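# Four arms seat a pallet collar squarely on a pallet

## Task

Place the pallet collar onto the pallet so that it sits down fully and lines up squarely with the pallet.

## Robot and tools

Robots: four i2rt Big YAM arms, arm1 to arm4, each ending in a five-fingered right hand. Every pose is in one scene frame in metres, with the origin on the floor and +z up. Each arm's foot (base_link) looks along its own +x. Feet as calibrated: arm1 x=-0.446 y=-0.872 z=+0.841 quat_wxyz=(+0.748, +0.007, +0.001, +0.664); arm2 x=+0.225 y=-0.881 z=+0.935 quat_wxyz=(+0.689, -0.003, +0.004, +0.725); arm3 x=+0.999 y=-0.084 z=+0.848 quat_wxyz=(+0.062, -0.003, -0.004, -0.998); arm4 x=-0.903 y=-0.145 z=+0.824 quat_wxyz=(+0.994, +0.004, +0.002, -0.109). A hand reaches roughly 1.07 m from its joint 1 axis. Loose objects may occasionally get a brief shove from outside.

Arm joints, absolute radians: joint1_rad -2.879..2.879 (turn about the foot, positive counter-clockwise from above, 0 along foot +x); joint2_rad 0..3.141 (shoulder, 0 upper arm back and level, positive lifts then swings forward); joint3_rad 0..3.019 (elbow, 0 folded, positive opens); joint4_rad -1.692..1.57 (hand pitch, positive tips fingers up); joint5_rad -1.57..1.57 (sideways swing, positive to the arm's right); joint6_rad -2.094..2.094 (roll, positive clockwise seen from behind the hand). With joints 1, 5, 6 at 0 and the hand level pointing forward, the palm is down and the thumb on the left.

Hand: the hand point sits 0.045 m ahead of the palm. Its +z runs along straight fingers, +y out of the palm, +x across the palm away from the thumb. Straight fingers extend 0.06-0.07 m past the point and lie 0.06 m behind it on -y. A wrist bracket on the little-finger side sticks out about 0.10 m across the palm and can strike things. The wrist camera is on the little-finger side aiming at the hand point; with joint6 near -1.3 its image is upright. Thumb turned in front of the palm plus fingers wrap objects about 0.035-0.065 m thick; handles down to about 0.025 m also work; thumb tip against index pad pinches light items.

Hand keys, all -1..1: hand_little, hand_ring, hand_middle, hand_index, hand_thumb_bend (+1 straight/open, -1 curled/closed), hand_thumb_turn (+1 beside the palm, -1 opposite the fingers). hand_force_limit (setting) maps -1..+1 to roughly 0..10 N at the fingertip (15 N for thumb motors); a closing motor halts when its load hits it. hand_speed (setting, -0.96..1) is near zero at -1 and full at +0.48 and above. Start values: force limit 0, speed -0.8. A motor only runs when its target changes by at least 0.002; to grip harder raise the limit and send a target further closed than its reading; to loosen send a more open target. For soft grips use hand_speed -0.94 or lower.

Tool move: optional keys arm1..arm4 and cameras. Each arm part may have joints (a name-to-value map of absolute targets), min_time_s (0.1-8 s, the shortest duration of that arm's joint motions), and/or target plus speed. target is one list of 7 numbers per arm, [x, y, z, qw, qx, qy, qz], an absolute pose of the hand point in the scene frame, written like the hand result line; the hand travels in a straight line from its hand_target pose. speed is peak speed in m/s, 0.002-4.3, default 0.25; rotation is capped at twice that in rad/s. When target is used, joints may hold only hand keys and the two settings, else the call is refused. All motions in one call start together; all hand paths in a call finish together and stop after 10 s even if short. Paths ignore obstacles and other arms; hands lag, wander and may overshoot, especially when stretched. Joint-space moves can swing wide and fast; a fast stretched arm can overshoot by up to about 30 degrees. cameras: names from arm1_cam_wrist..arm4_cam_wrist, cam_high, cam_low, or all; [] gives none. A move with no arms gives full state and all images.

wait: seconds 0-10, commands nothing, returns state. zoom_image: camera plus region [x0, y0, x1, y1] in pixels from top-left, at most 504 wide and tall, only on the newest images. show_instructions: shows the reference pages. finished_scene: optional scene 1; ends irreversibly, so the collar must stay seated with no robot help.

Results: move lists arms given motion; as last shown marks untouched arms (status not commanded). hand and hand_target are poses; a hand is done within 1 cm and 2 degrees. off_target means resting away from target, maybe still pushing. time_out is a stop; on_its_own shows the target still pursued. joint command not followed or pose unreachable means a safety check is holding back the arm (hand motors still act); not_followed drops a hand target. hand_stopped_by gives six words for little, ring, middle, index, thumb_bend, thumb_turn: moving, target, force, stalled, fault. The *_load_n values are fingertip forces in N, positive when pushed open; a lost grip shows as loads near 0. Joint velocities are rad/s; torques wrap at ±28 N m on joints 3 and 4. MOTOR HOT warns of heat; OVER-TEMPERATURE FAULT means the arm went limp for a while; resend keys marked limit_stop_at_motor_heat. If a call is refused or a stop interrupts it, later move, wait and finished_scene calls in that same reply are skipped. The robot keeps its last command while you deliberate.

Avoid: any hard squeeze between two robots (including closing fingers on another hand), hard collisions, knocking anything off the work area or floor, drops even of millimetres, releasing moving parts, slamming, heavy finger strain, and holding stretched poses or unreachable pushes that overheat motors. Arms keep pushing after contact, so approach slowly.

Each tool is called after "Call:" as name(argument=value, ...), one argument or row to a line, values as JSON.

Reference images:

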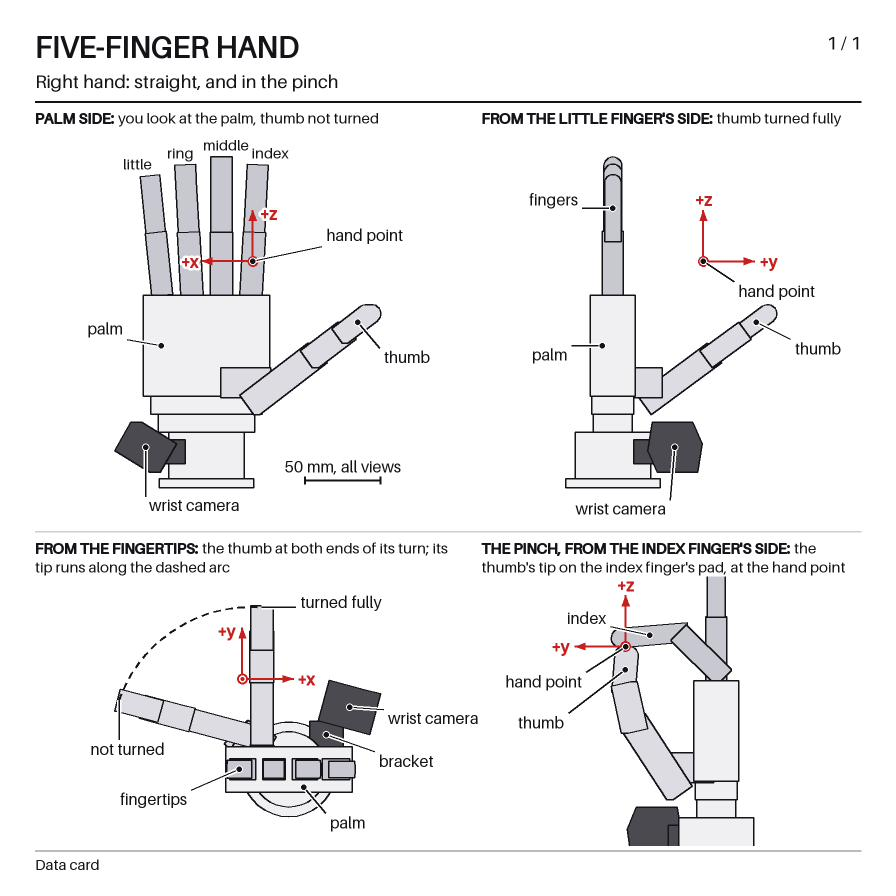

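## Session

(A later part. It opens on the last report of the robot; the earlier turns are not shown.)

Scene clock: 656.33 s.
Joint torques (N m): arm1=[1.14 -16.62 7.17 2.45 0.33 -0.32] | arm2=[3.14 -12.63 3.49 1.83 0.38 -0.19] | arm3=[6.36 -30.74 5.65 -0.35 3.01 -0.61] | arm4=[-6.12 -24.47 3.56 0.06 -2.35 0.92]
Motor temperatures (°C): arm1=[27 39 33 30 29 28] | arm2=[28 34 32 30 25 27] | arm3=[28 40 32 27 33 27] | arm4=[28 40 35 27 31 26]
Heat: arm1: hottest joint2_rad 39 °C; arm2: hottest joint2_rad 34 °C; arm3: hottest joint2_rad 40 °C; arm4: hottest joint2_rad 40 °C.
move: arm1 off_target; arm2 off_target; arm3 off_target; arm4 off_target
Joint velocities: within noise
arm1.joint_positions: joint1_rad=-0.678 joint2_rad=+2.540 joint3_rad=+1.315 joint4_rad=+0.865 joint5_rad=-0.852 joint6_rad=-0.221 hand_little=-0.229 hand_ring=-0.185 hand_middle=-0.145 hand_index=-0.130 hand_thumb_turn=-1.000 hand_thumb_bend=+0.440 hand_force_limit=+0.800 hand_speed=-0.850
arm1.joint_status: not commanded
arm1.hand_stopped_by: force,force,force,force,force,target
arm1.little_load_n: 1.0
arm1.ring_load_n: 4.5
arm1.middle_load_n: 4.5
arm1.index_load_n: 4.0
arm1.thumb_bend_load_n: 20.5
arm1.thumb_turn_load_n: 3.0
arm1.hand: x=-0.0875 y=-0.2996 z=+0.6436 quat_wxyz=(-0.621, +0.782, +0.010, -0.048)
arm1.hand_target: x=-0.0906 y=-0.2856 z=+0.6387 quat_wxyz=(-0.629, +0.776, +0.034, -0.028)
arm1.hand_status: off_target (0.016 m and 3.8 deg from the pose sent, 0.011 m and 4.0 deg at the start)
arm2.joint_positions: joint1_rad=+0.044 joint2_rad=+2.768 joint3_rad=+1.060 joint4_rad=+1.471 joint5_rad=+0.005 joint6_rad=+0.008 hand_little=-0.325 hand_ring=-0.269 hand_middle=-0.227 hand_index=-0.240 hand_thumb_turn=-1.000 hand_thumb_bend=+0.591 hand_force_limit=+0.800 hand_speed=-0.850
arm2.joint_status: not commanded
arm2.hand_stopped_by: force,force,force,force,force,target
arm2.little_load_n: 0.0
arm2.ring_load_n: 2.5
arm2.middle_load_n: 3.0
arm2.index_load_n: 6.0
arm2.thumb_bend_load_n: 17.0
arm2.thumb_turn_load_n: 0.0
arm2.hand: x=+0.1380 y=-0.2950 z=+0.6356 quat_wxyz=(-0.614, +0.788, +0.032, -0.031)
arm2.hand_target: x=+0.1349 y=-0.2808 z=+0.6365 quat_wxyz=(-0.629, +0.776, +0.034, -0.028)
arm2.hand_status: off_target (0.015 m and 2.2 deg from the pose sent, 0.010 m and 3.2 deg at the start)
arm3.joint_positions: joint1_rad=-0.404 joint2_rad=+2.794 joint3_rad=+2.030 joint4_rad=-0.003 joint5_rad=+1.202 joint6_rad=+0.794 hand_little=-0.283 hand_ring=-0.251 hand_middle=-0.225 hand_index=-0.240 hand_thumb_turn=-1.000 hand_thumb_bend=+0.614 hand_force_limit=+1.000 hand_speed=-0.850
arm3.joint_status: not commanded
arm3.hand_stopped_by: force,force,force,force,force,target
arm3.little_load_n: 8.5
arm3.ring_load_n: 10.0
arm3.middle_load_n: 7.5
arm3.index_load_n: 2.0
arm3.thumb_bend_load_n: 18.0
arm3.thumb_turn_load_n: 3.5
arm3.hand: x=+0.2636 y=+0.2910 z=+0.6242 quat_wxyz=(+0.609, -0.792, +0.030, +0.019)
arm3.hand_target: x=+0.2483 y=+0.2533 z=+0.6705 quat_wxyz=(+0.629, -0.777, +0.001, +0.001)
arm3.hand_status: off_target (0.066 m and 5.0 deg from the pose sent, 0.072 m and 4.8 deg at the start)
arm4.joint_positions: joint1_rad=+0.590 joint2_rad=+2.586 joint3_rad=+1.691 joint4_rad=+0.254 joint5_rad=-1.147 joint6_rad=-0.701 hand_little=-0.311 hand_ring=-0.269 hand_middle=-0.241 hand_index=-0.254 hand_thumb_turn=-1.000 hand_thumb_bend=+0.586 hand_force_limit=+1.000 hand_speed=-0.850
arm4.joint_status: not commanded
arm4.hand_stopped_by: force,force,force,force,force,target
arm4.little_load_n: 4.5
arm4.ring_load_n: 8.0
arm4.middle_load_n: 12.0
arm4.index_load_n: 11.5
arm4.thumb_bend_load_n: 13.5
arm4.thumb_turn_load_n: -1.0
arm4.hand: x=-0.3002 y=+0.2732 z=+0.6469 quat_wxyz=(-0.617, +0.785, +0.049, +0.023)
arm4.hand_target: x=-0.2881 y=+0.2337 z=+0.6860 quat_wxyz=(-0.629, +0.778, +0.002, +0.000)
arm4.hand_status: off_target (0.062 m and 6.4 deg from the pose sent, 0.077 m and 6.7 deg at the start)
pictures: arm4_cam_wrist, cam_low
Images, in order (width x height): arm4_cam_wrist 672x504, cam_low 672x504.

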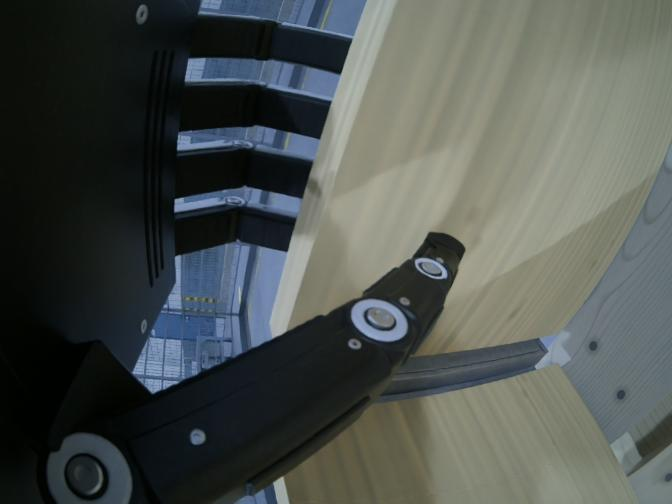

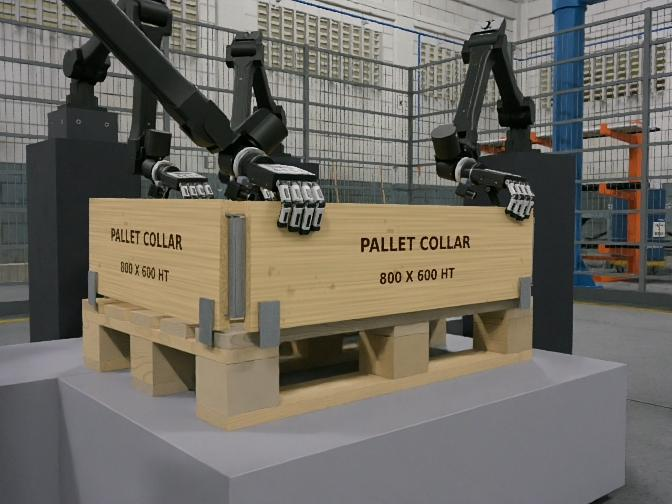

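Call:
move(
  arm1={"target": [-0.09, -0.303, 0.64, 0.629, -0.776, -0.034, 0.028], "speed": 0.03},
  arm2={"target": [0.135, -0.298, 0.638, 0.629, -0.776, -0.034, 0.028], "speed": 0.03},
  cameras=["cam_low"],
)

Call:
zoom_image(
  camera="cam_low",
  region=[180, 285, 300, 375],
)

Call:
zoom_image(
  camera="cam_low",
  region=[60, 245, 180, 335],
)

Scene clock: 657.63 s.
Joint torques (N m): arm1=[0.44 -18.9 5.26 2.28 -0.08 -0.28] | arm2=[3.37 -12.81 1.05 2.33 0.37 -0.21] | arm3=[6.12 -30.56 6.05 -0.43 2.89 -0.61] | arm4=[-5.54 -23.71 4.18 0.16 -2.13 0.92]
Motor temperatures (°C): arm1=[27 39 33 30 29 28] | arm2=[28 34 32 30 25 27] | arm3=[28 40 32 27 34 27] | arm4=[28 40 34 27 31 26]
Heat: arm1: hottest joint2_rad 39 °C; arm2: hottest joint2_rad 34 °C; arm3: hottest joint2_rad 40 °C; arm4: hottest joint2_rad 40 °C.
move: arm1 off_target; arm2 done
Joint velocities: within noise
arm1.joint_positions: joint1_rad=-0.685 joint2_rad=+2.540 joint3_rad=+1.294 joint4_rad=+0.895 joint5_rad=-0.860 joint6_rad=-0.240 hand_little=-0.229 hand_ring=-0.185 hand_middle=-0.145 hand_index=-0.130 hand_thumb_turn=-1.000 hand_thumb_bend=+0.440 hand_force_limit=+0.800 hand_speed=-0.850
arm1.joint_status: not commanded
arm1.hand_stopped_by: force,force,force,force,force,target
arm1.little_load_n: 2.5
arm1.ring_load_n: 6.0
arm1.middle_load_n: 5.5
arm1.index_load_n: 6.5
arm1.thumb_bend_load_n: 18.5
arm1.thumb_turn_load_n: 4.5
arm1.hand: x=-0.0887 y=-0.3070 z=+0.6421 quat_wxyz=(-0.625, +0.779, +0.018, -0.041)
arm1.hand_target: x=-0.0901 y=-0.3031 z=+0.6402 quat_wxyz=(-0.629, +0.776, +0.034, -0.028)
arm1.hand_status: off_target (0.005 m and 2.4 deg from the pose sent, 0.006 m and 3.8 deg at the start)
arm2.joint_positions: joint1_rad=+0.045 joint2_rad=+2.776 joint3_rad=+1.047 joint4_rad=+1.502 joint5_rad=+0.010 joint6_rad=+0.008 hand_little=-0.325 hand_ring=-0.269 hand_middle=-0.227 hand_index=-0.240 hand_thumb_turn=-1.000 hand_thumb_bend=+0.591 hand_force_limit=+0.800 hand_speed=-0.850
arm2.joint_status: not commanded
arm2.hand_stopped_by: force,force,force,force,force,target
arm2.little_load_n: 1.5
arm2.ring_load_n: 3.5
arm2.middle_load_n: 4.5
arm2.index_load_n: 7.0
arm2.thumb_bend_load_n: 16.0
arm2.thumb_turn_load_n: 0.0
arm2.hand: x=+0.1388 y=-0.3013 z=+0.6359 quat_wxyz=(-0.618, +0.785, +0.031, -0.030)
arm2.hand_target: x=+0.1350 y=-0.2981 z=+0.6382 quat_wxyz=(-0.629, +0.776, +0.034, -0.028)
arm2.hand_status: done (0.005 m and 1.7 deg from the pose sent, 0.005 m and 2.2 deg at the start)
arm3, arm4: as last shown
arm3.joint_positions: joint1_rad=-0.398 joint2_rad=+2.787 joint3_rad=+2.024 joint4_rad=-0.007 joint5_rad=+1.206 joint6_rad=+0.797 hand_little=-0.283 hand_ring=-0.251 hand_middle=-0.225 hand_index=-0.240 hand_thumb_turn=-1.000 hand_thumb_bend=+0.614 hand_force_limit=+1.000 hand_speed=-0.850
arm3.little_load_n: 8.0
arm3.middle_load_n: 7.0
arm3.thumb_turn_load_n: 4.0
arm3.hand: x=+0.2626 y=+0.2867 z=+0.6271 quat_wxyz=(+0.610, -0.792, +0.028, +0.018)
arm3.hand_target: x=+0.2484 y=+0.2533 z=+0.6705 quat_wxyz=(+0.629, -0.777, +0.001, +0.001)
arm4.joint_positions: joint1_rad=+0.583 joint2_rad=+2.578 joint3_rad=+1.682 joint4_rad=+0.252 joint5_rad=-1.154 joint6_rad=-0.700 hand_little=-0.311 hand_ring=-0.269 hand_middle=-0.241 hand_index=-0.254 hand_thumb_turn=-1.000 hand_thumb_bend=+0.586 hand_force_limit=+1.000 hand_speed=-0.850
arm4.little_load_n: 4.0
arm4.ring_load_n: 7.5
arm4.middle_load_n: 11.5
arm4.index_load_n: 10.5
arm4.thumb_bend_load_n: 14.0
arm4.hand: x=-0.3004 y=+0.2688 z=+0.6496 quat_wxyz=(-0.618, +0.785, +0.047, +0.022)
arm4.hand_target: x=-0.2882 y=+0.2337 z=+0.6860 quat_wxyz=(-0.629, +0.778, +0.002, +0.000)
Images, in order (width x height): cam_low 672x504.

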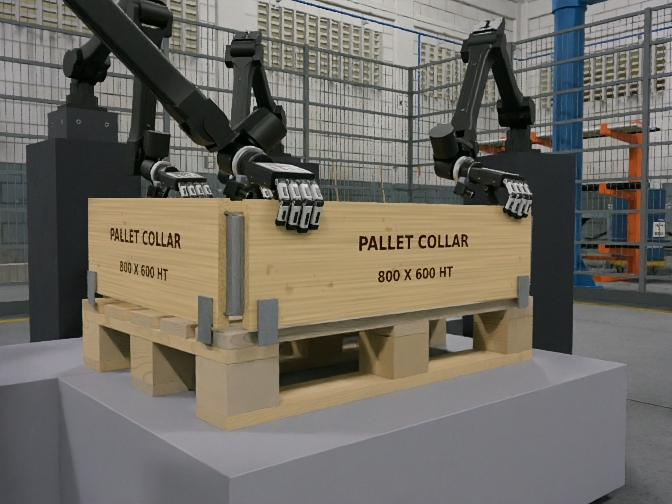

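Scaled by 4.200 from the camera's image (finer frame: 960x720).

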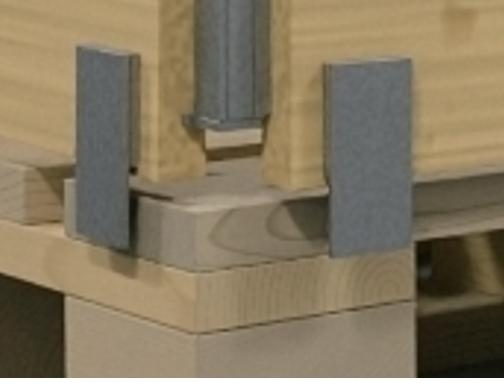

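Scaled by 4.200 from the camera's image (finer frame: 960x720).

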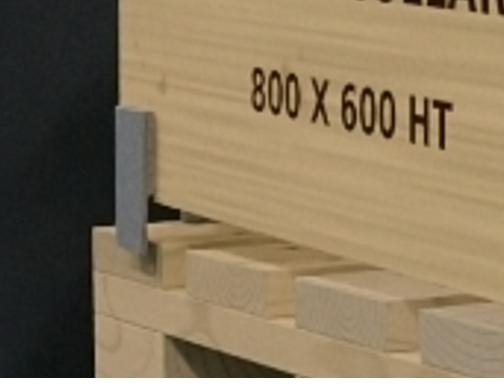

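Call:
wait(
  seconds=0.1,
  cameras=["arm1_cam_wrist","arm2_cam_wrist"],
)

Call:
zoom_image(
  camera="arm1_cam_wrist",
  region=[380, 384, 540, 504],
)

Call:
zoom_image(
  camera="arm2_cam_wrist",
  region=[260, 384, 420, 504],
)

Scene clock: 658.07 s.
Joint torques (N m): arm1=[0.03 -18.73 5.24 2.14 -0.1 -0.24] | arm2=[3.6 -12.69 1.11 2.43 0.37 -0.2] | arm3=[6.01 -31.03 6.2 -0.39 2.92 -0.65] | arm4=[-5.66 -23.77 4.18 0.14 -2.13 0.92]
Motor temperatures (°C): arm1=[27 39 33 30 29 28] | arm2=[28 34 32 30 25 27] | arm3=[28 40 32 27 34 27] | arm4=[28 40 34 27 31 26]
Heat: arm1: hottest joint2_rad 39 °C; arm2: hottest joint2_rad 34 °C; arm3: hottest joint2_rad 40 °C; arm4: hottest joint2_rad 40 °C.
Joint velocities: within noise
arm1.joint_positions: joint1_rad=-0.685 joint2_rad=+2.540 joint3_rad=+1.294 joint4_rad=+0.895 joint5_rad=-0.860 joint6_rad=-0.240 hand_little=-0.229 hand_ring=-0.185 hand_middle=-0.145 hand_index=-0.130 hand_thumb_turn=-1.000 hand_thumb_bend=+0.440 hand_force_limit=+0.800 hand_speed=-0.850
arm1.joint_status: not commanded
arm1.hand_stopped_by: force,force,force,force,force,target
arm1.little_load_n: 2.5
arm1.ring_load_n: 6.0
arm1.middle_load_n: 6.0
arm1.index_load_n: 6.5
arm1.thumb_bend_load_n: 18.5
arm1.thumb_turn_load_n: 4.5
arm1.hand: x=-0.0887 y=-0.3070 z=+0.6421 quat_wxyz=(-0.625, +0.779, +0.018, -0.041)
arm1.hand_target: x=-0.0901 y=-0.3031 z=+0.6402 quat_wxyz=(-0.629, +0.776, +0.034, -0.028)
arm1.hand_status: off_target (0.005 m and 2.4 deg from the pose sent, 0.006 m and 3.8 deg at the start)
arm2.joint_positions: joint1_rad=+0.045 joint2_rad=+2.776 joint3_rad=+1.047 joint4_rad=+1.502 joint5_rad=+0.010 joint6_rad=+0.008 hand_little=-0.325 hand_ring=-0.269 hand_middle=-0.227 hand_index=-0.240 hand_thumb_turn=-1.000 hand_thumb_bend=+0.591 hand_force_limit=+0.800 hand_speed=-0.850
arm2.joint_status: not commanded
arm2.hand_stopped_by: force,force,force,force,force,target
arm2.little_load_n: 2.0
arm2.ring_load_n: 3.5
arm2.middle_load_n: 5.0
arm2.index_load_n: 7.0
arm2.thumb_bend_load_n: 16.5
arm2.thumb_turn_load_n: 0.0
arm2.hand: x=+0.1388 y=-0.3013 z=+0.6359 quat_wxyz=(-0.618, +0.785, +0.031, -0.030)
arm2.hand_target: x=+0.1350 y=-0.2981 z=+0.6382 quat_wxyz=(-0.629, +0.776, +0.034, -0.028)
arm2.hand_status: done (0.005 m and 1.7 deg from the pose sent, 0.005 m and 2.2 deg at the start)
arm3.joint_positions: joint1_rad=-0.398 joint2_rad=+2.787 joint3_rad=+2.024 joint4_rad=-0.007 joint5_rad=+1.206 joint6_rad=+0.797 hand_little=-0.283 hand_ring=-0.251 hand_middle=-0.225 hand_index=-0.240 hand_thumb_turn=-1.000 hand_thumb_bend=+0.614 hand_force_limit=+1.000 hand_speed=-0.850
arm3.joint_status: not commanded
arm3.hand_stopped_by: force,force,force,force,force,target
arm3.little_load_n: 8.0
arm3.ring_load_n: 9.5
arm3.middle_load_n: 7.0
arm3.index_load_n: 2.0
arm3.thumb_bend_load_n: 18.0
arm3.thumb_turn_load_n: 4.0
arm3.hand: x=+0.2626 y=+0.2867 z=+0.6271 quat_wxyz=(+0.610, -0.792, +0.028, +0.018)
arm3.hand_target: x=+0.2484 y=+0.2533 z=+0.6705 quat_wxyz=(+0.629, -0.777, +0.001, +0.001)
arm3.hand_status: not commanded
arm4.joint_positions: joint1_rad=+0.583 joint2_rad=+2.578 joint3_rad=+1.682 joint4_rad=+0.252 joint5_rad=-1.154 joint6_rad=-0.700 hand_little=-0.311 hand_ring=-0.269 hand_middle=-0.241 hand_index=-0.254 hand_thumb_turn=-1.000 hand_thumb_bend=+0.586 hand_force_limit=+1.000 hand_speed=-0.850
arm4.joint_status: not commanded
arm4.hand_stopped_by: force,force,force,force,force,target
arm4.little_load_n: 4.5
arm4.ring_load_n: 7.5
arm4.middle_load_n: 11.0
arm4.index_load_n: 10.5
arm4.thumb_bend_load_n: 14.0
arm4.thumb_turn_load_n: -1.0
arm4.hand: x=-0.3004 y=+0.2688 z=+0.6496 quat_wxyz=(-0.618, +0.785, +0.047, +0.022)
arm4.hand_target: x=-0.2882 y=+0.2337 z=+0.6860 quat_wxyz=(-0.629, +0.778, +0.002, +0.000)
arm4.hand_status: not commanded
wait: 0.10 s; at rest from the start
Images, in order (width x height): arm1_cam_wrist 672x504, arm2_cam_wrist 672x504.

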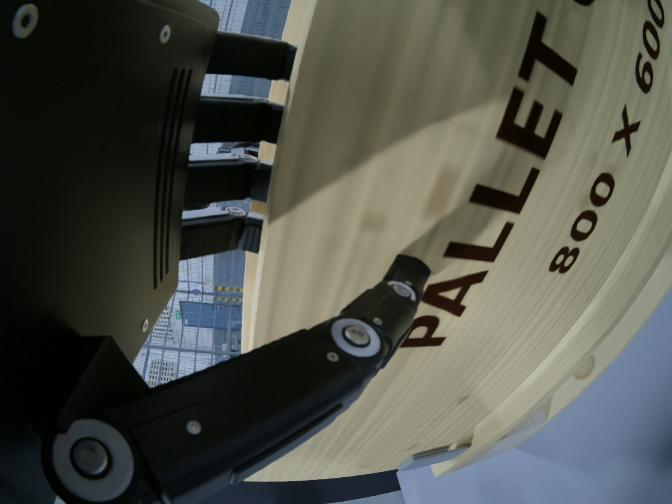

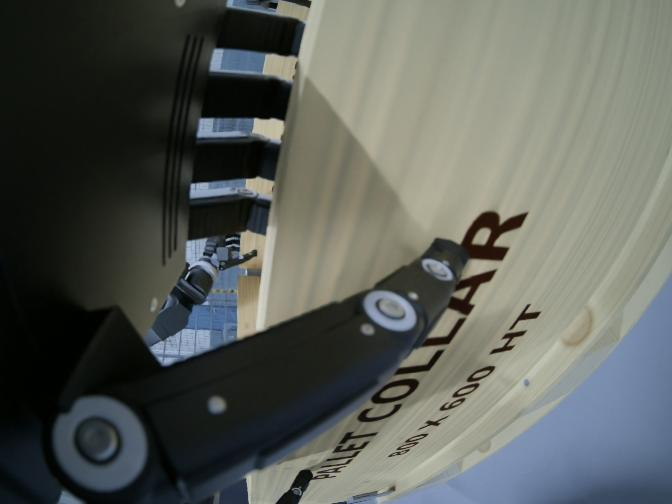

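Scaled by 3.150 from the camera's image (finer frame: 960x720).

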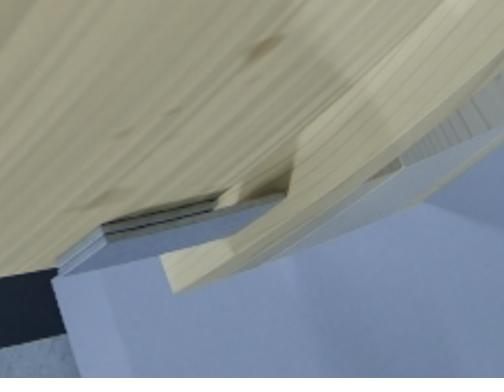

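Scaled by 3.150 from the camera's image (finer frame: 960x720).

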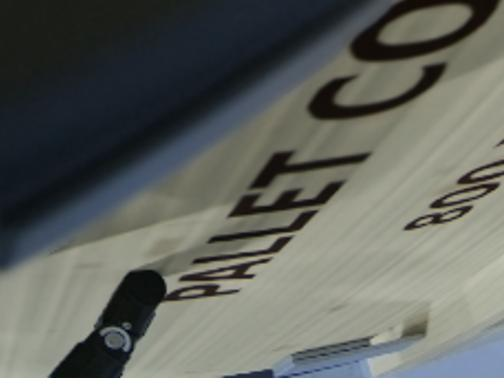

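Call:
move(
  arm3={"target": [0.256, 0.265, 0.622, 0.62, -0.785, 0.015, 0.01], "speed": 0.03},
  arm4={"target": [-0.292, 0.245, 0.645, 0.62, -0.785, -0.02, -0.01], "speed": 0.03},
  cameras=["cam_low"],
)

Call:
zoom_image(
  camera="cam_low",
  region=[180, 285, 300, 375],
)

Call:
zoom_image(
  camera="cam_low",
  region=[450, 265, 570, 355],
)

Scene clock: 660.87 s.
Joint torques (N m): arm1=[-0.15 -19.02 5.29 2.17 -0.07 -0.28] | arm2=[3.37 -12.57 1.17 2.32 0.35 -0.19] | arm3=[4.07 -25.41 8.72 0.51 2.1 -0.36] | arm4=[-3.6 -18.9 6.56 0.54 -1.42 0.4]
Motor temperatures (°C): arm1=[27 39 33 30 29 28] | arm2=[28 34 32 30 25 27] | arm3=[28 40 31 27 35 27] | arm4=[28 41 34 27 31 26]
Heat: arm1: hottest joint2_rad 39 °C; arm2: hottest joint2_rad 34 °C; arm3: hottest joint2_rad 40 °C; arm4: hottest joint2_rad 41 °C.
move: arm3 off_target; arm4 off_target
Joint velocities: within noise
arm1, arm2: as last shown
arm1.joint_positions: joint1_rad=-0.686 joint2_rad=+2.540 joint3_rad=+1.293 joint4_rad=+0.895 joint5_rad=-0.861 joint6_rad=-0.240 hand_little=-0.229 hand_ring=-0.185 hand_middle=-0.145 hand_index=-0.130 hand_thumb_turn=-1.000 hand_thumb_bend=+0.440 hand_force_limit=+0.800 hand_speed=-0.850
arm1.little_load_n: 3.5
arm1.ring_load_n: 7.0
arm1.middle_load_n: 6.5
arm1.index_load_n: 7.5
arm1.thumb_bend_load_n: 18.0
arm1.hand: x=-0.0884 y=-0.3077 z=+0.6419 quat_wxyz=(-0.625, +0.780, +0.018, -0.041)
arm1.hand_target: x=-0.0899 y=-0.3030 z=+0.6402 quat_wxyz=(-0.629, +0.776, +0.034, -0.028)
arm2.joint_positions: joint1_rad=+0.045 joint2_rad=+2.777 joint3_rad=+1.045 joint4_rad=+1.502 joint5_rad=+0.010 joint6_rad=+0.008 hand_little=-0.325 hand_ring=-0.269 hand_middle=-0.227 hand_index=-0.240 hand_thumb_turn=-1.000 hand_thumb_bend=+0.591 hand_force_limit=+0.800 hand_speed=-0.850
arm2.little_load_n: 2.5
arm2.ring_load_n: 4.5
arm2.index_load_n: 8.0
arm2.thumb_bend_load_n: 16.0
arm2.hand: x=+0.1389 y=-0.3022 z=+0.6355 quat_wxyz=(-0.617, +0.786, +0.031, -0.030)
arm2.hand_target: x=+0.1350 y=-0.2982 z=+0.6380 quat_wxyz=(-0.629, +0.776, +0.034, -0.028)
arm3.joint_positions: joint1_rad=-0.398 joint2_rad=+2.800 joint3_rad=+2.030 joint4_rad=-0.007 joint5_rad=+1.198 joint6_rad=+0.810 hand_little=-0.283 hand_ring=-0.251 hand_middle=-0.225 hand_index=-0.240 hand_thumb_turn=-1.000 hand_thumb_bend=+0.614 hand_force_limit=+1.000 hand_speed=-0.850
arm3.joint_status: not commanded
arm3.hand_stopped_by: force,force,force,force,force,target
arm3.little_load_n: 8.0
arm3.ring_load_n: 9.5
arm3.middle_load_n: 7.0
arm3.index_load_n: 2.0
arm3.thumb_bend_load_n: 18.0
arm3.thumb_turn_load_n: 3.0
arm3.hand: x=+0.2628 y=+0.2854 z=+0.6188 quat_wxyz=(+0.607, -0.794, +0.030, +0.022)
arm3.hand_target: x=+0.2561 y=+0.2651 z=+0.6218 quat_wxyz=(+0.619, -0.785, +0.015, +0.011)
arm3.hand_status: off_target (0.022 m and 2.9 deg from the pose sent, 0.023 m and 2.3 deg at the start)
arm4.joint_positions: joint1_rad=+0.584 joint2_rad=+2.591 joint3_rad=+1.688 joint4_rad=+0.252 joint5_rad=-1.148 joint6_rad=-0.712 hand_little=-0.311 hand_ring=-0.269 hand_middle=-0.241 hand_index=-0.254 hand_thumb_turn=-1.000 hand_thumb_bend=+0.586 hand_force_limit=+1.000 hand_speed=-0.850
arm4.joint_status: not commanded
arm4.hand_stopped_by: force,force,force,force,force,target
arm4.little_load_n: 4.5
arm4.ring_load_n: 7.5
arm4.middle_load_n: 10.5
arm4.index_load_n: 10.5
arm4.thumb_bend_load_n: 14.0
arm4.thumb_turn_load_n: -1.0
arm4.hand: x=-0.3002 y=+0.2683 z=+0.6420 quat_wxyz=(-0.616, +0.786, +0.048, +0.025)
arm4.hand_target: x=-0.2921 y=+0.2455 z=+0.6449 quat_wxyz=(-0.620, +0.784, +0.020, +0.011)
arm4.hand_status: off_target (0.025 m and 3.7 deg from the pose sent, 0.026 m and 3.4 deg at the start)
Images, in order (width x height): cam_low 672x504.

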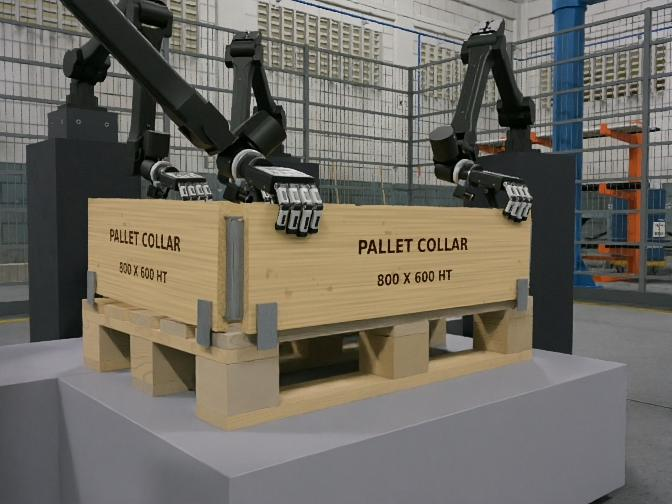

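Scaled by 4.200 from the camera's image (finer frame: 960x720).

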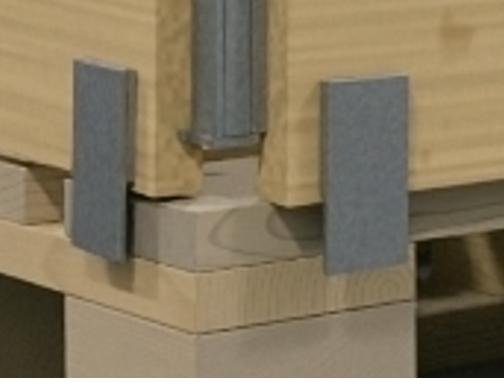

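Scaled by 4.200 from the camera's image (finer frame: 960x720).

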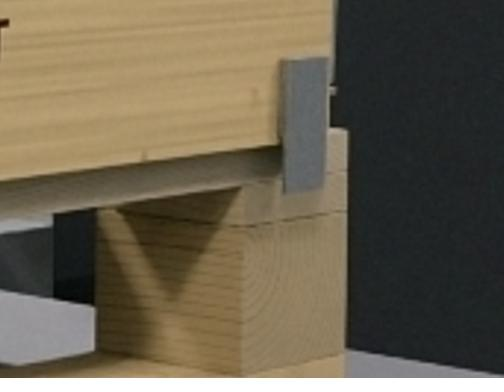

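Call:
move(
  arm3={"joints": {"hand_speed": -0.5, "hand_little": 0.35, "hand_ring": 0.35, "hand_middle": 0.35, "hand_index": 0.35, "hand_thumb_bend": 0.9}},
  arm4={"joints": {"hand_speed": -0.5, "hand_little": 0.35, "hand_ring": 0.35, "hand_middle": 0.35, "hand_index": 0.35, "hand_thumb_bend": 0.9}},
)

Call:
move(
  arm3={"target": [0.255, 0.275, 0.78, 0.629, -0.777, 0, 0], "speed": 0.2},
  arm4={"target": [-0.29, 0.255, 0.78, 0.629, -0.777, 0, 0], "speed": 0.2},
  cameras=["cam_low", "cam_high", "arm4_cam_wrist", "arm3_cam_wrist"],
)

Call:
zoom_image(
  camera="cam_low",
  region=[180, 285, 300, 375],
)

Scene clock: 662.20 s.
Joint torques (N m): arm1=[0.38 -18.84 5.29 2.17 -0.08 -0.26] | arm2=[3.25 -12.51 1.06 2.33 0.32 -0.19] | arm3=[1.73 -25.23 8.69 0.35 0.62 -0.18] | arm4=[-0.38 -18.9 6.52 1.09 -0.51 0.12]
Motor temperatures (°C): arm1=[27 38 33 30 29 28] | arm2=[28 34 32 30 25 27] | arm3=[28 40 31 27 35 27] | arm4=[28 40 34 27 31 26]
Heat: arm1: hottest joint2_rad 38 °C; arm2: hottest joint2_rad 34 °C; arm3: hottest joint2_rad 40 °C; arm4: hottest joint2_rad 40 °C.
move: arm3 done; arm4 done
Joint velocities: within noise
arm1, arm2: as last shown
arm1.joint_positions: joint1_rad=-0.685 joint2_rad=+2.540 joint3_rad=+1.293 joint4_rad=+0.896 joint5_rad=-0.860 joint6_rad=-0.243 hand_little=-0.229 hand_ring=-0.185 hand_middle=-0.145 hand_index=-0.130 hand_thumb_turn=-1.000 hand_thumb_bend=+0.440 hand_force_limit=+0.800 hand_speed=-0.850
arm1.little_load_n: 5.5
arm1.ring_load_n: 8.0
arm1.middle_load_n: 7.5
arm1.index_load_n: 8.5
arm1.hand: x=-0.0888 y=-0.3070 z=+0.6420 quat_wxyz=(-0.625, +0.779, +0.020, -0.040)
arm1.hand_target: x=-0.0900 y=-0.3029 z=+0.6403 quat_wxyz=(-0.629, +0.776, +0.034, -0.028)
arm2.joint_positions: joint1_rad=+0.045 joint2_rad=+2.777 joint3_rad=+1.047 joint4_rad=+1.502 joint5_rad=+0.010 joint6_rad=+0.008 hand_little=-0.325 hand_ring=-0.269 hand_middle=-0.227 hand_index=-0.240 hand_thumb_turn=-1.000 hand_thumb_bend=+0.591 hand_force_limit=+0.800 hand_speed=-0.850
arm2.little_load_n: 3.5
arm2.ring_load_n: 5.5
arm2.middle_load_n: 6.0
arm2.index_load_n: 9.0
arm2.thumb_bend_load_n: 15.5
arm2.hand: x=+0.1389 y=-0.3015 z=+0.6354 quat_wxyz=(-0.618, +0.785, +0.031, -0.029)
arm2.hand_target: x=+0.1350 y=-0.2981 z=+0.6382 quat_wxyz=(-0.629, +0.776, +0.034, -0.028)
arm3.joint_positions: joint1_rad=-0.371 joint2_rad=+2.800 joint3_rad=+2.030 joint4_rad=-0.007 joint5_rad=+1.242 joint6_rad=+0.791 hand_little=+0.350 hand_ring=+0.350 hand_middle=+0.350 hand_index=+0.350 hand_thumb_turn=-1.000 hand_thumb_bend=+0.900 hand_force_limit=+1.000 hand_speed=-0.500
arm3.joint_status: all done
arm3.hand_stopped_by: target,target,target,target,target,target
arm3.little_load_n: 0.0
arm3.ring_load_n: 0.0
arm3.middle_load_n: -0.5
arm3.index_load_n: 0.0
arm3.thumb_bend_load_n: 0.0
arm3.thumb_turn_load_n: 0.0
arm3.hand: x=+0.2603 y=+0.2692 z=+0.6233 quat_wxyz=(+0.619, -0.785, +0.021, +0.012)
arm3.hand_target: x=+0.2561 y=+0.2651 z=+0.6218 quat_wxyz=(+0.619, -0.785, +0.015, +0.011)
arm3.hand_status: not commanded
arm4.joint_positions: joint1_rad=+0.547 joint2_rad=+2.591 joint3_rad=+1.688 joint4_rad=+0.238 joint5_rad=-1.175 joint6_rad=-0.686 hand_little=+0.350 hand_ring=+0.350 hand_middle=+0.350 hand_index=+0.350 hand_thumb_turn=-1.000 hand_thumb_bend=+0.900 hand_force_limit=+1.000 hand_speed=-0.500
arm4.joint_status: all done
arm4.hand_stopped_by: target,target,target,target,target,target
arm4.little_load_n: 0.0
arm4.ring_load_n: 0.0
arm4.middle_load_n: 0.0
arm4.index_load_n: 0.0
arm4.thumb_bend_load_n: 0.0
arm4.thumb_turn_load_n: 0.0
arm4.hand: x=-0.2931 y=+0.2464 z=+0.6440 quat_wxyz=(-0.620, +0.784, +0.026, +0.014)
arm4.hand_target: x=-0.2921 y=+0.2455 z=+0.6449 quat_wxyz=(-0.620, +0.784, +0.020, +0.011)
arm4.hand_status: not commanded
pictures: none

Scene clock: 663.83 s.
Joint torques (N m): arm1=[-0.03 -18.84 5.22 2.18 -0.09 -0.21] | arm2=[3.37 -12.75 1.06 2.4 0.34 -0.18] | arm3=[1.85 -24.53 7.84 0.5 0.56 -0.19] | arm4=[0.44 -18.9 7.27 1.17 -0.44 0.11]
Motor temperatures (°C): arm1=[27 38 33 30 29 28] | arm2=[28 34 32 30 25 27] | arm3=[28 40 31 27 34 27] | arm4=[28 40 34 27 31 26]
Heat: arm1: hottest joint2_rad 38 °C; arm2: hottest joint2_rad 34 °C; arm3: hottest joint2_rad 40 °C; arm4: hottest joint2_rad 40 °C.
move: arm3 off_target; arm4 done
Joint velocities: within noise
arm1, arm2: as last shown
arm1.index_load_n: 8.0
arm2.middle_load_n: 6.5
arm3.joint_positions: joint1_rad=-0.371 joint2_rad=+2.495 joint3_rad=+1.900 joint4_rad=-0.064 joint5_rad=+1.252 joint6_rad=+0.675 hand_little=+0.350 hand_ring=+0.350 hand_middle=+0.350 hand_index=+0.350 hand_thumb_turn=-1.000 hand_thumb_bend=+0.900 hand_force_limit=+1.000 hand_speed=-0.500
arm3.joint_status: not commanded
arm3.hand_stopped_by: target,target,target,target,target,target
arm3.little_load_n: 0.0
arm3.ring_load_n: 0.0
arm3.middle_load_n: 0.0
arm3.index_load_n: 0.0
arm3.thumb_bend_load_n: 0.0
arm3.thumb_turn_load_n: 0.0
arm3.hand: x=+0.2468 y=+0.2764 z=+0.7992 quat_wxyz=(+0.632, -0.774, +0.015, +0.018)
arm3.hand_target: x=+0.2551 y=+0.2749 z=+0.7804 quat_wxyz=(+0.629, -0.777, +0.000, +0.000)
arm3.hand_status: off_target (0.021 m and 2.7 deg from the pose sent, 0.157 m and 3.2 deg at the start)
arm4.joint_positions: joint1_rad=+0.547 joint2_rad=+2.353 joint3_rad=+1.614 joint4_rad=+0.149 joint5_rad=-1.175 joint6_rad=-0.569 hand_little=+0.350 hand_ring=+0.350 hand_middle=+0.350 hand_index=+0.350 hand_thumb_turn=-1.000 hand_thumb_bend=+0.900 hand_force_limit=+1.000 hand_speed=-0.500
arm4.joint_status: not commanded
arm4.hand_stopped_by: target,target,target,target,target,target
arm4.little_load_n: 0.0
arm4.ring_load_n: 0.0
arm4.middle_load_n: 0.0
arm4.index_load_n: 0.0
arm4.thumb_bend_load_n: 0.0
arm4.thumb_turn_load_n: 0.0
arm4.hand: x=-0.2868 y=+0.2504 z=+0.7771 quat_wxyz=(-0.630, +0.777, +0.002, +0.006)
arm4.hand_target: x=-0.2900 y=+0.2550 z=+0.7801 quat_wxyz=(-0.629, +0.777, +0.000, +0.000)
arm4.hand_status: done (0.006 m and 0.7 deg from the pose sent, 0.136 m and 3.6 deg at the start)
pictures: arm3_cam_wrist, arm4_cam_wrist, cam_high, cam_low
Images, in order (width x height): arm3_cam_wrist 672x504, arm4_cam_wrist 672x504, cam_high 672x504, cam_low 672x504.

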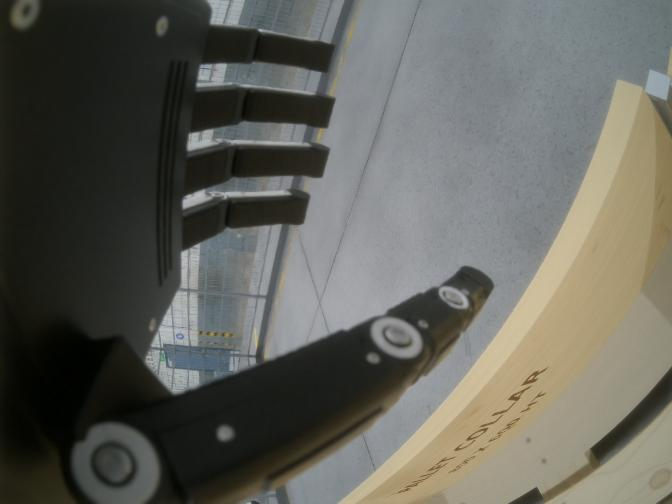

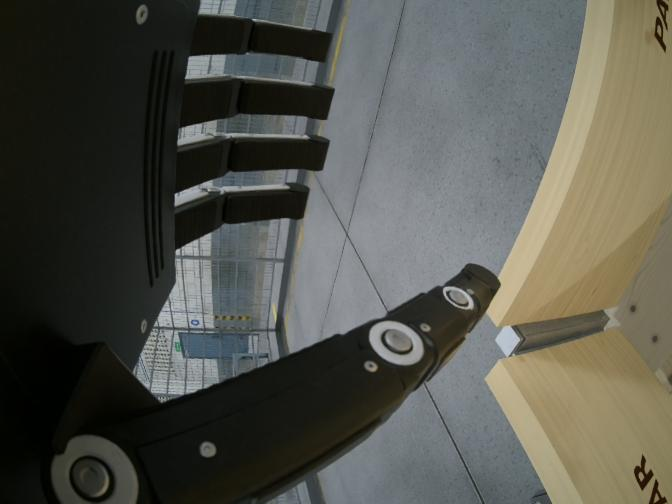

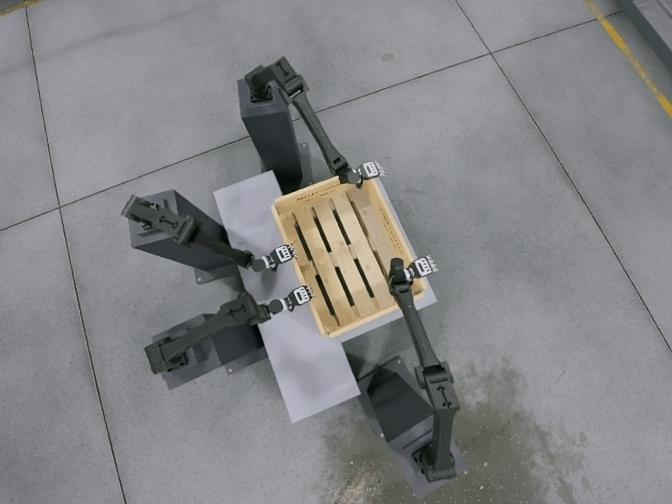

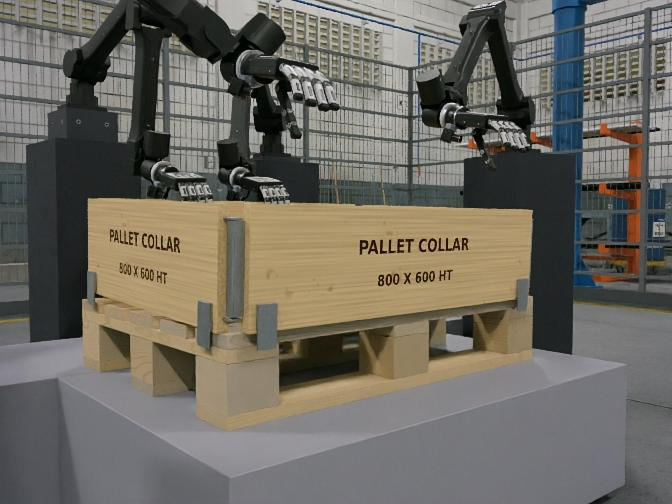

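Scaled by 4.200 from the camera's image (finer frame: 960x720).

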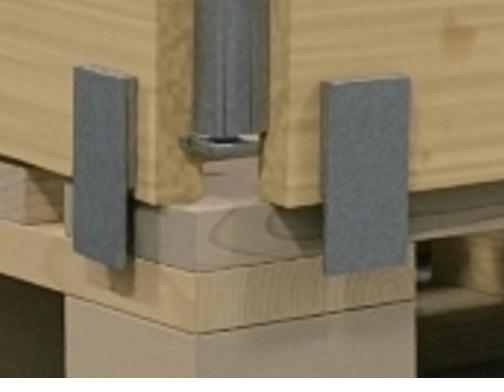

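Call:
move(
  arm4={"target": [-0.45, 0.25, 0.80, 0, 0.7071, 0, 0.7071], "speed": 0.4, "joints": {"hand_little": 1, "hand_ring": 1, "hand_middle": 1, "hand_index": 1, "hand_thumb_turn": 1}},
  cameras=["cam_high"],
)

Scene clock: 667.77 s.
Joint torques (N m): arm1=[0.91 -18.78 5.3 2.3 -0.09 -0.19] | arm2=[3.25 -12.63 1.05 2.26 0.35 -0.19] | arm3=[1.61 -24.59 7.68 0.5 0.54 -0.2] | arm4=[-0.21 -13.51 5.64 2.56 -0.16 -0.11]
Motor temperatures (°C): arm1=[27 38 33 30 29 28] | arm2=[28 34 31 30 25 27] | arm3=[28 39 31 27 34 27] | arm4=[28 40 34 27 31 26]
Heat: arm1: hottest joint2_rad 38 °C; arm2: hottest joint2_rad 34 °C; arm3: hottest joint2_rad 39 °C; arm4: hottest joint2_rad 40 °C.
move: arm4 done
Joint velocities: within noise
arm1, arm2, arm3: as last shown
arm1.little_load_n: 5.0
arm2.ring_load_n: 5.0
arm2.index_load_n: 8.5
arm3.hand: x=+0.2468 y=+0.2763 z=+0.7992 quat_wxyz=(+0.632, -0.774, +0.014, +0.018)
arm4.joint_positions: joint1_rad=+1.274 joint2_rad=+2.297 joint3_rad=+1.040 joint4_rad=+1.231 joint5_rad=+1.057 joint6_rad=-1.574 hand_little=+1.000 hand_ring=+1.000 hand_middle=+1.000 hand_index=+1.000 hand_thumb_turn=+1.000 hand_thumb_bend=+0.900 hand_force_limit=+1.000 hand_speed=-0.500
arm4.joint_status: all done
arm4.hand_stopped_by: target,target,target,target,target,target
arm4.little_load_n: 0.0
arm4.ring_load_n: 0.0
arm4.middle_load_n: 0.0
arm4.index_load_n: 0.0
arm4.thumb_bend_load_n: 0.0
arm4.thumb_turn_load_n: 0.0
arm4.hand: x=-0.4544 y=+0.2423 z=+0.7972 quat_wxyz=(+0.007, +0.713, +0.006, +0.701)
arm4.hand_target: x=-0.4502 y=+0.2499 z=+0.8002 quat_wxyz=(+0.000, +0.707, +0.000, +0.707)
arm4.hand_status: done (0.009 m and 1.4 deg from the pose sent, 0.165 m and 112.8 deg at the start)
Images, in order (width x height): cam_high 672x504.

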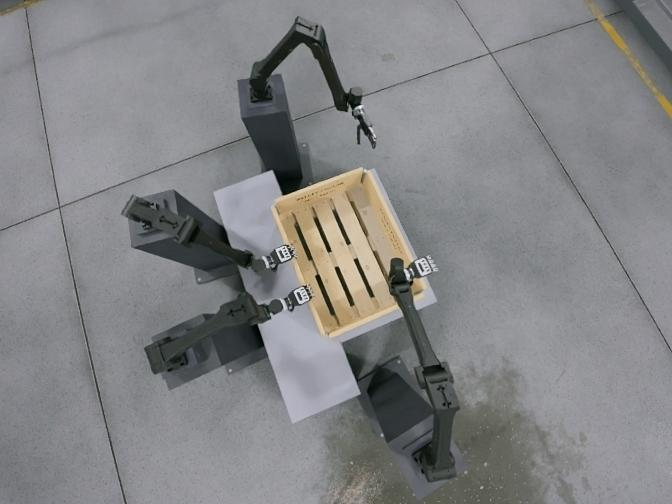

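Call:
move(
  arm4={"target": [-0.50, 0.30, 0.62, 0, 0.7071, 0, 0.7071], "speed": 0.3},
  cameras=["arm4_cam_wrist"],
)

Scene clock: 669.33 s.
Joint torques (N m): arm1=[0.85 -19.02 5.19 2.22 -0.06 -0.23] | arm2=[3.43 -12.69 1.01 2.32 0.33 -0.18] | arm3=[0.79 -24.23 7.66 0.65 0.57 -0.17] | arm4=[-0.44 -16.09 3.81 2.43 -0.04 -0.11]
Motor temperatures (°C): arm1=[27 38 33 30 29 28] | arm2=[28 34 31 30 25 27] | arm3=[28 39 31 27 34 27] | arm4=[28 40 34 27 31 26]
Heat: arm1: hottest joint2_rad 38 °C; arm2: hottest joint2_rad 34 °C; arm3: hottest joint2_rad 39 °C; arm4: hottest joint2_rad 40 °C.
move: arm4 off_target
Joint velocities: within noise
arm1, arm2, arm3: as last shown
arm1.little_load_n: 5.5
arm1.middle_load_n: 7.0
arm1.index_load_n: 8.5
arm1.thumb_bend_load_n: 17.5
arm2.ring_load_n: 5.5
arm2.middle_load_n: 6.0
arm2.index_load_n: 9.0
arm4.joint_positions: joint1_rad=+1.398 joint2_rad=+2.790 joint3_rad=+1.386 joint4_rad=+1.374 joint5_rad=+1.176 joint6_rad=-1.576 hand_little=+1.000 hand_ring=+1.000 hand_middle=+1.000 hand_index=+1.000 hand_thumb_turn=+1.000 hand_thumb_bend=+0.900 hand_force_limit=+1.000 hand_speed=-0.500
arm4.joint_status: not commanded
arm4.hand_stopped_by: target,target,target,target,target,target
arm4.little_load_n: 0.0
arm4.ring_load_n: 0.0
arm4.middle_load_n: 0.0
arm4.index_load_n: 0.0
arm4.thumb_bend_load_n: 0.0
arm4.thumb_turn_load_n: 0.0
arm4.hand: x=-0.5035 y=+0.2929 z=+0.6131 quat_wxyz=(+0.008, +0.712, +0.010, +0.702)
arm4.hand_target: x=-0.5000 y=+0.2998 z=+0.6201 quat_wxyz=(+0.000, +0.707, +0.000, +0.707)
arm4.hand_status: off_target (0.011 m and 1.7 deg from the pose sent, 0.192 m and 1.4 deg at the start)
Images, in order (width x height): arm4_cam_wrist 672x504.

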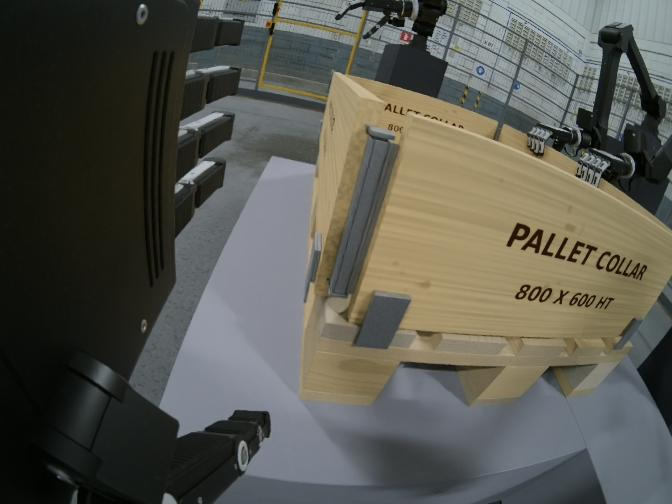

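Call:
zoom_image(
  camera="arm4_cam_wrist",
  region=[290, 220, 440, 360],
)

Call:
zoom_image(
  camera="arm4_cam_wrist",
  region=[540, 290, 672, 400],
)

Scaled by 3.360 from the camera's image (finer frame: 960x720).

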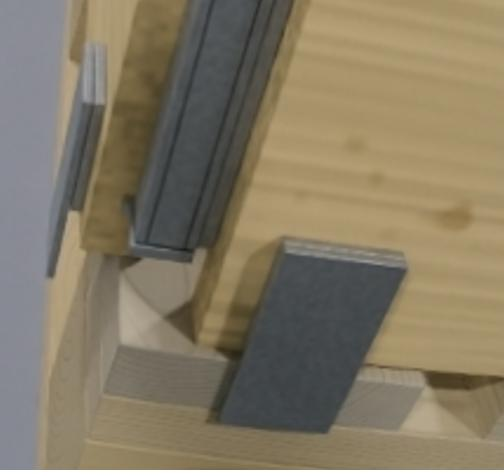

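Scaled by 3.818 from the camera's image (finer frame: 960x720).

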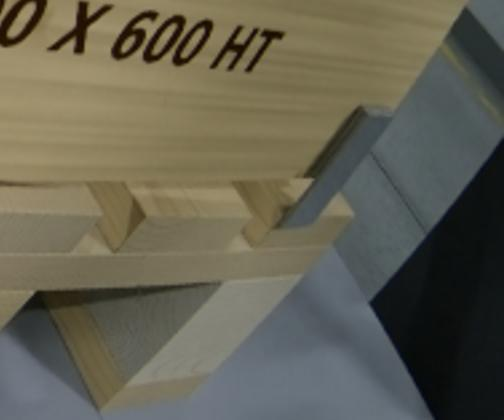

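Call:
move(
  arm4={"target": [-0.46, 0.26, 0.80, 0, 0.7071, 0, 0.7071], "speed": 0.4},
)

Call:
move(
  arm4={"joints": {"joint1_rad": 0.56, "joint2_rad": 2.33, "joint3_rad": 1.6, "joint4_rad": 0.15, "joint5_rad": -1.175, "joint6_rad": -0.57, "hand_little": 0.35, "hand_ring": 0.35, "hand_middle": 0.35, "hand_index": 0.35, "hand_thumb_turn": -1, "hand_thumb_bend": 0.9, "hand_speed": 0.3}, "min_time_s": 3},
  arm3={"target": [0.262, 0.291, 0.61, 0.629, -0.777, 0, 0], "speed": 0.15},
  cameras=["cam_low", "arm4_cam_wrist", "arm3_cam_wrist"],
)

Scene clock: 671.27 s.
Joint torques (N m): arm1=[0.09 -19.02 5.57 1.91 -0.09 -0.24] | arm2=[3.31 -12.57 1.1 2.32 0.32 -0.22] | arm3=[1.2 -24.29 7.73 0.7 0.55 -0.23] | arm4=[-0.15 -14.15 4.07 1.33 -0.17 0.1]
Motor temperatures (°C): arm1=[27 38 33 30 29 28] | arm2=[28 35 31 30 25 27] | arm3=[28 39 31 27 33 27] | arm4=[28 40 34 27 31 26]
Heat: arm1: hottest joint2_rad 38 °C; arm2: hottest joint2_rad 35 °C; arm3: hottest joint2_rad 39 °C; arm4: hottest joint2_rad 40 °C.
move: arm4 done
Joint velocities: within noise
arm1, arm2, arm3: as last shown
arm1.little_load_n: 5.0
arm1.ring_load_n: 7.5
arm1.index_load_n: 8.0
arm2.ring_load_n: 5.0
arm2.index_load_n: 8.5
arm4.joint_positions: joint1_rad=+1.296 joint2_rad=+2.306 joint3_rad=+1.076 joint4_rad=+1.251 joint5_rad=+1.082 joint6_rad=-1.595 hand_little=+1.000 hand_ring=+1.000 hand_middle=+1.000 hand_index=+1.000 hand_thumb_turn=+1.000 hand_thumb_bend=+0.900 hand_force_limit=+1.000 hand_speed=-0.500
arm4.joint_status: not commanded
arm4.hand_stopped_by: target,target,target,target,target,target
arm4.little_load_n: 0.0
arm4.ring_load_n: 0.0
arm4.middle_load_n: 0.0
arm4.index_load_n: 0.0
arm4.thumb_bend_load_n: 0.0
arm4.thumb_turn_load_n: 0.0
arm4.hand: x=-0.4582 y=+0.2584 z=+0.8045 quat_wxyz=(+0.001, +0.705, -0.003, +0.709)
arm4.hand_target: x=-0.4600 y=+0.2599 z=+0.8001 quat_wxyz=(+0.000, +0.707, +0.000, +0.707)
arm4.hand_status: done (0.005 m and 0.5 deg from the pose sent, 0.195 m and 1.7 deg at the start)
pictures: none

Scene clock: 674.93 s.
Joint torques (N m): arm1=[0.09 -18.84 5.45 2.25 -0.09 -0.25] | arm2=[3.19 -12.69 0.99 2.32 0.35 -0.2] | arm3=[0.73 -24 9.59 1.61 0.38 -0.16] | arm4=[0.67 -17.2 9.88 1.14 -0.57 0.12]
Motor temperatures (°C): arm1=[27 38 33 30 29 28] | arm2=[28 35 31 30 25 27] | arm3=[28 39 31 27 33 27] | arm4=[28 40 34 27 30 26]
Heat: arm1: hottest joint2_rad 38 °C; arm2: hottest joint2_rad 35 °C; arm3: hottest joint2_rad 39 °C; arm4: hottest joint2_rad 40 °C.
move: arm3 off_target; arm4 done
Joint velocities: within noise
arm1, arm2: as last shown
arm1.ring_load_n: 8.0
arm1.middle_load_n: 7.5
arm1.thumb_bend_load_n: 18.0
arm2.ring_load_n: 5.5
arm2.middle_load_n: 6.5
arm2.thumb_bend_load_n: 15.0
arm3.joint_positions: joint1_rad=-0.383 joint2_rad=+2.823 joint3_rad=+2.030 joint4_rad=+0.115 joint5_rad=+1.237 joint6_rad=+0.628 hand_little=+0.350 hand_ring=+0.350 hand_middle=+0.350 hand_index=+0.350 hand_thumb_turn=-1.000 hand_thumb_bend=+0.900 hand_force_limit=+1.000 hand_speed=-0.500
arm3.joint_status: not commanded
arm3.hand_stopped_by: target,target,target,target,target,target
arm3.little_load_n: 0.0
arm3.ring_load_n: 0.0
arm3.middle_load_n: 0.0
arm3.index_load_n: 0.0
arm3.thumb_bend_load_n: 0.0
arm3.thumb_turn_load_n: 0.0
arm3.hand: x=+0.2638 y=+0.2791 z=+0.6157 quat_wxyz=(+0.627, -0.779, -0.009, -0.003)
arm3.hand_target: x=+0.2625 y=+0.2907 z=+0.6106 quat_wxyz=(+0.629, -0.777, +0.000, +0.000)
arm3.hand_status: off_target (0.013 m and 1.1 deg from the pose sent, 0.190 m and 2.7 deg at the start)
arm4.joint_positions: joint1_rad=+0.555 joint2_rad=+2.319 joint3_rad=+1.563 joint4_rad=+0.159 joint5_rad=-1.173 joint6_rad=-0.580 hand_little=+0.350 hand_ring=+0.350 hand_middle=+0.350 hand_index=+0.350 hand_thumb_turn=-1.000 hand_thumb_bend=+0.900 hand_force_limit=+1.000 hand_speed=+0.300
arm4.joint_status: all done
arm4.hand_stopped_by: target,target,target,target,target,target
arm4.little_load_n: 0.0
arm4.ring_load_n: 0.0
arm4.middle_load_n: 0.0
arm4.index_load_n: 0.0
arm4.thumb_bend_load_n: 0.0
arm4.thumb_turn_load_n: 0.0
arm4.hand: x=-0.3015 y=+0.2508 z=+0.7818 quat_wxyz=(-0.629, +0.778, +0.007, +0.005)
arm4.hand_target: x=-0.2937 y=+0.2583 z=+0.7877 quat_wxyz=(-0.631, +0.776, +0.011, +0.005)
arm4.hand_status: not commanded
pictures: arm3_cam_wrist, arm4_cam_wrist, cam_low
Images, in order (width x height): arm3_cam_wrist 672x504, arm4_cam_wrist 672x504, cam_low 672x504.

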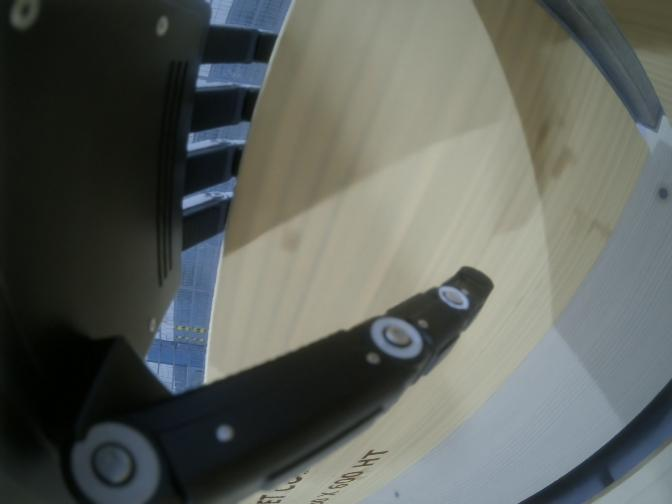

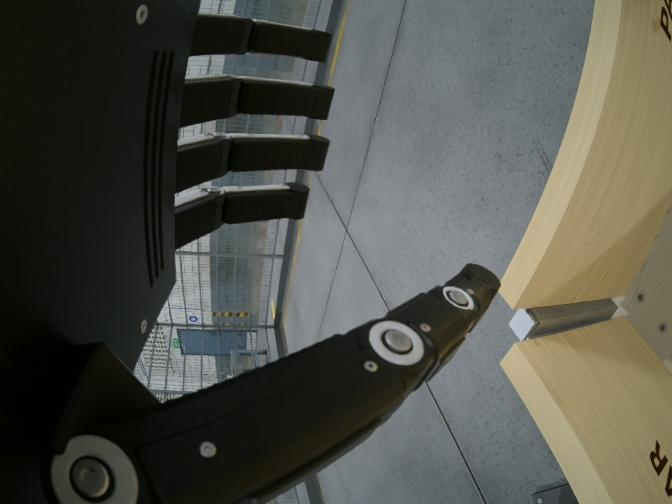

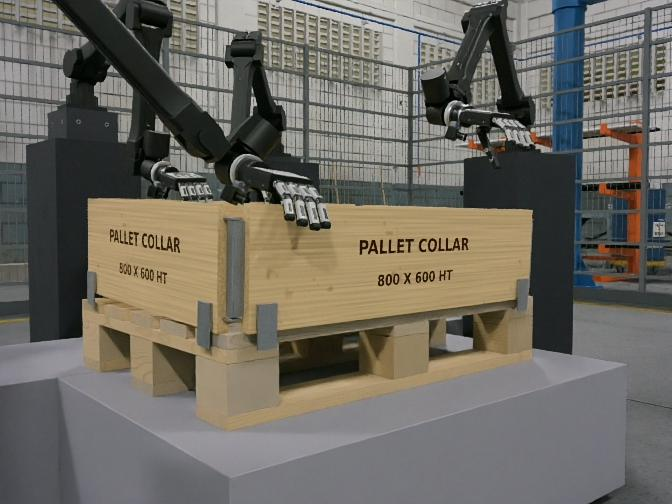

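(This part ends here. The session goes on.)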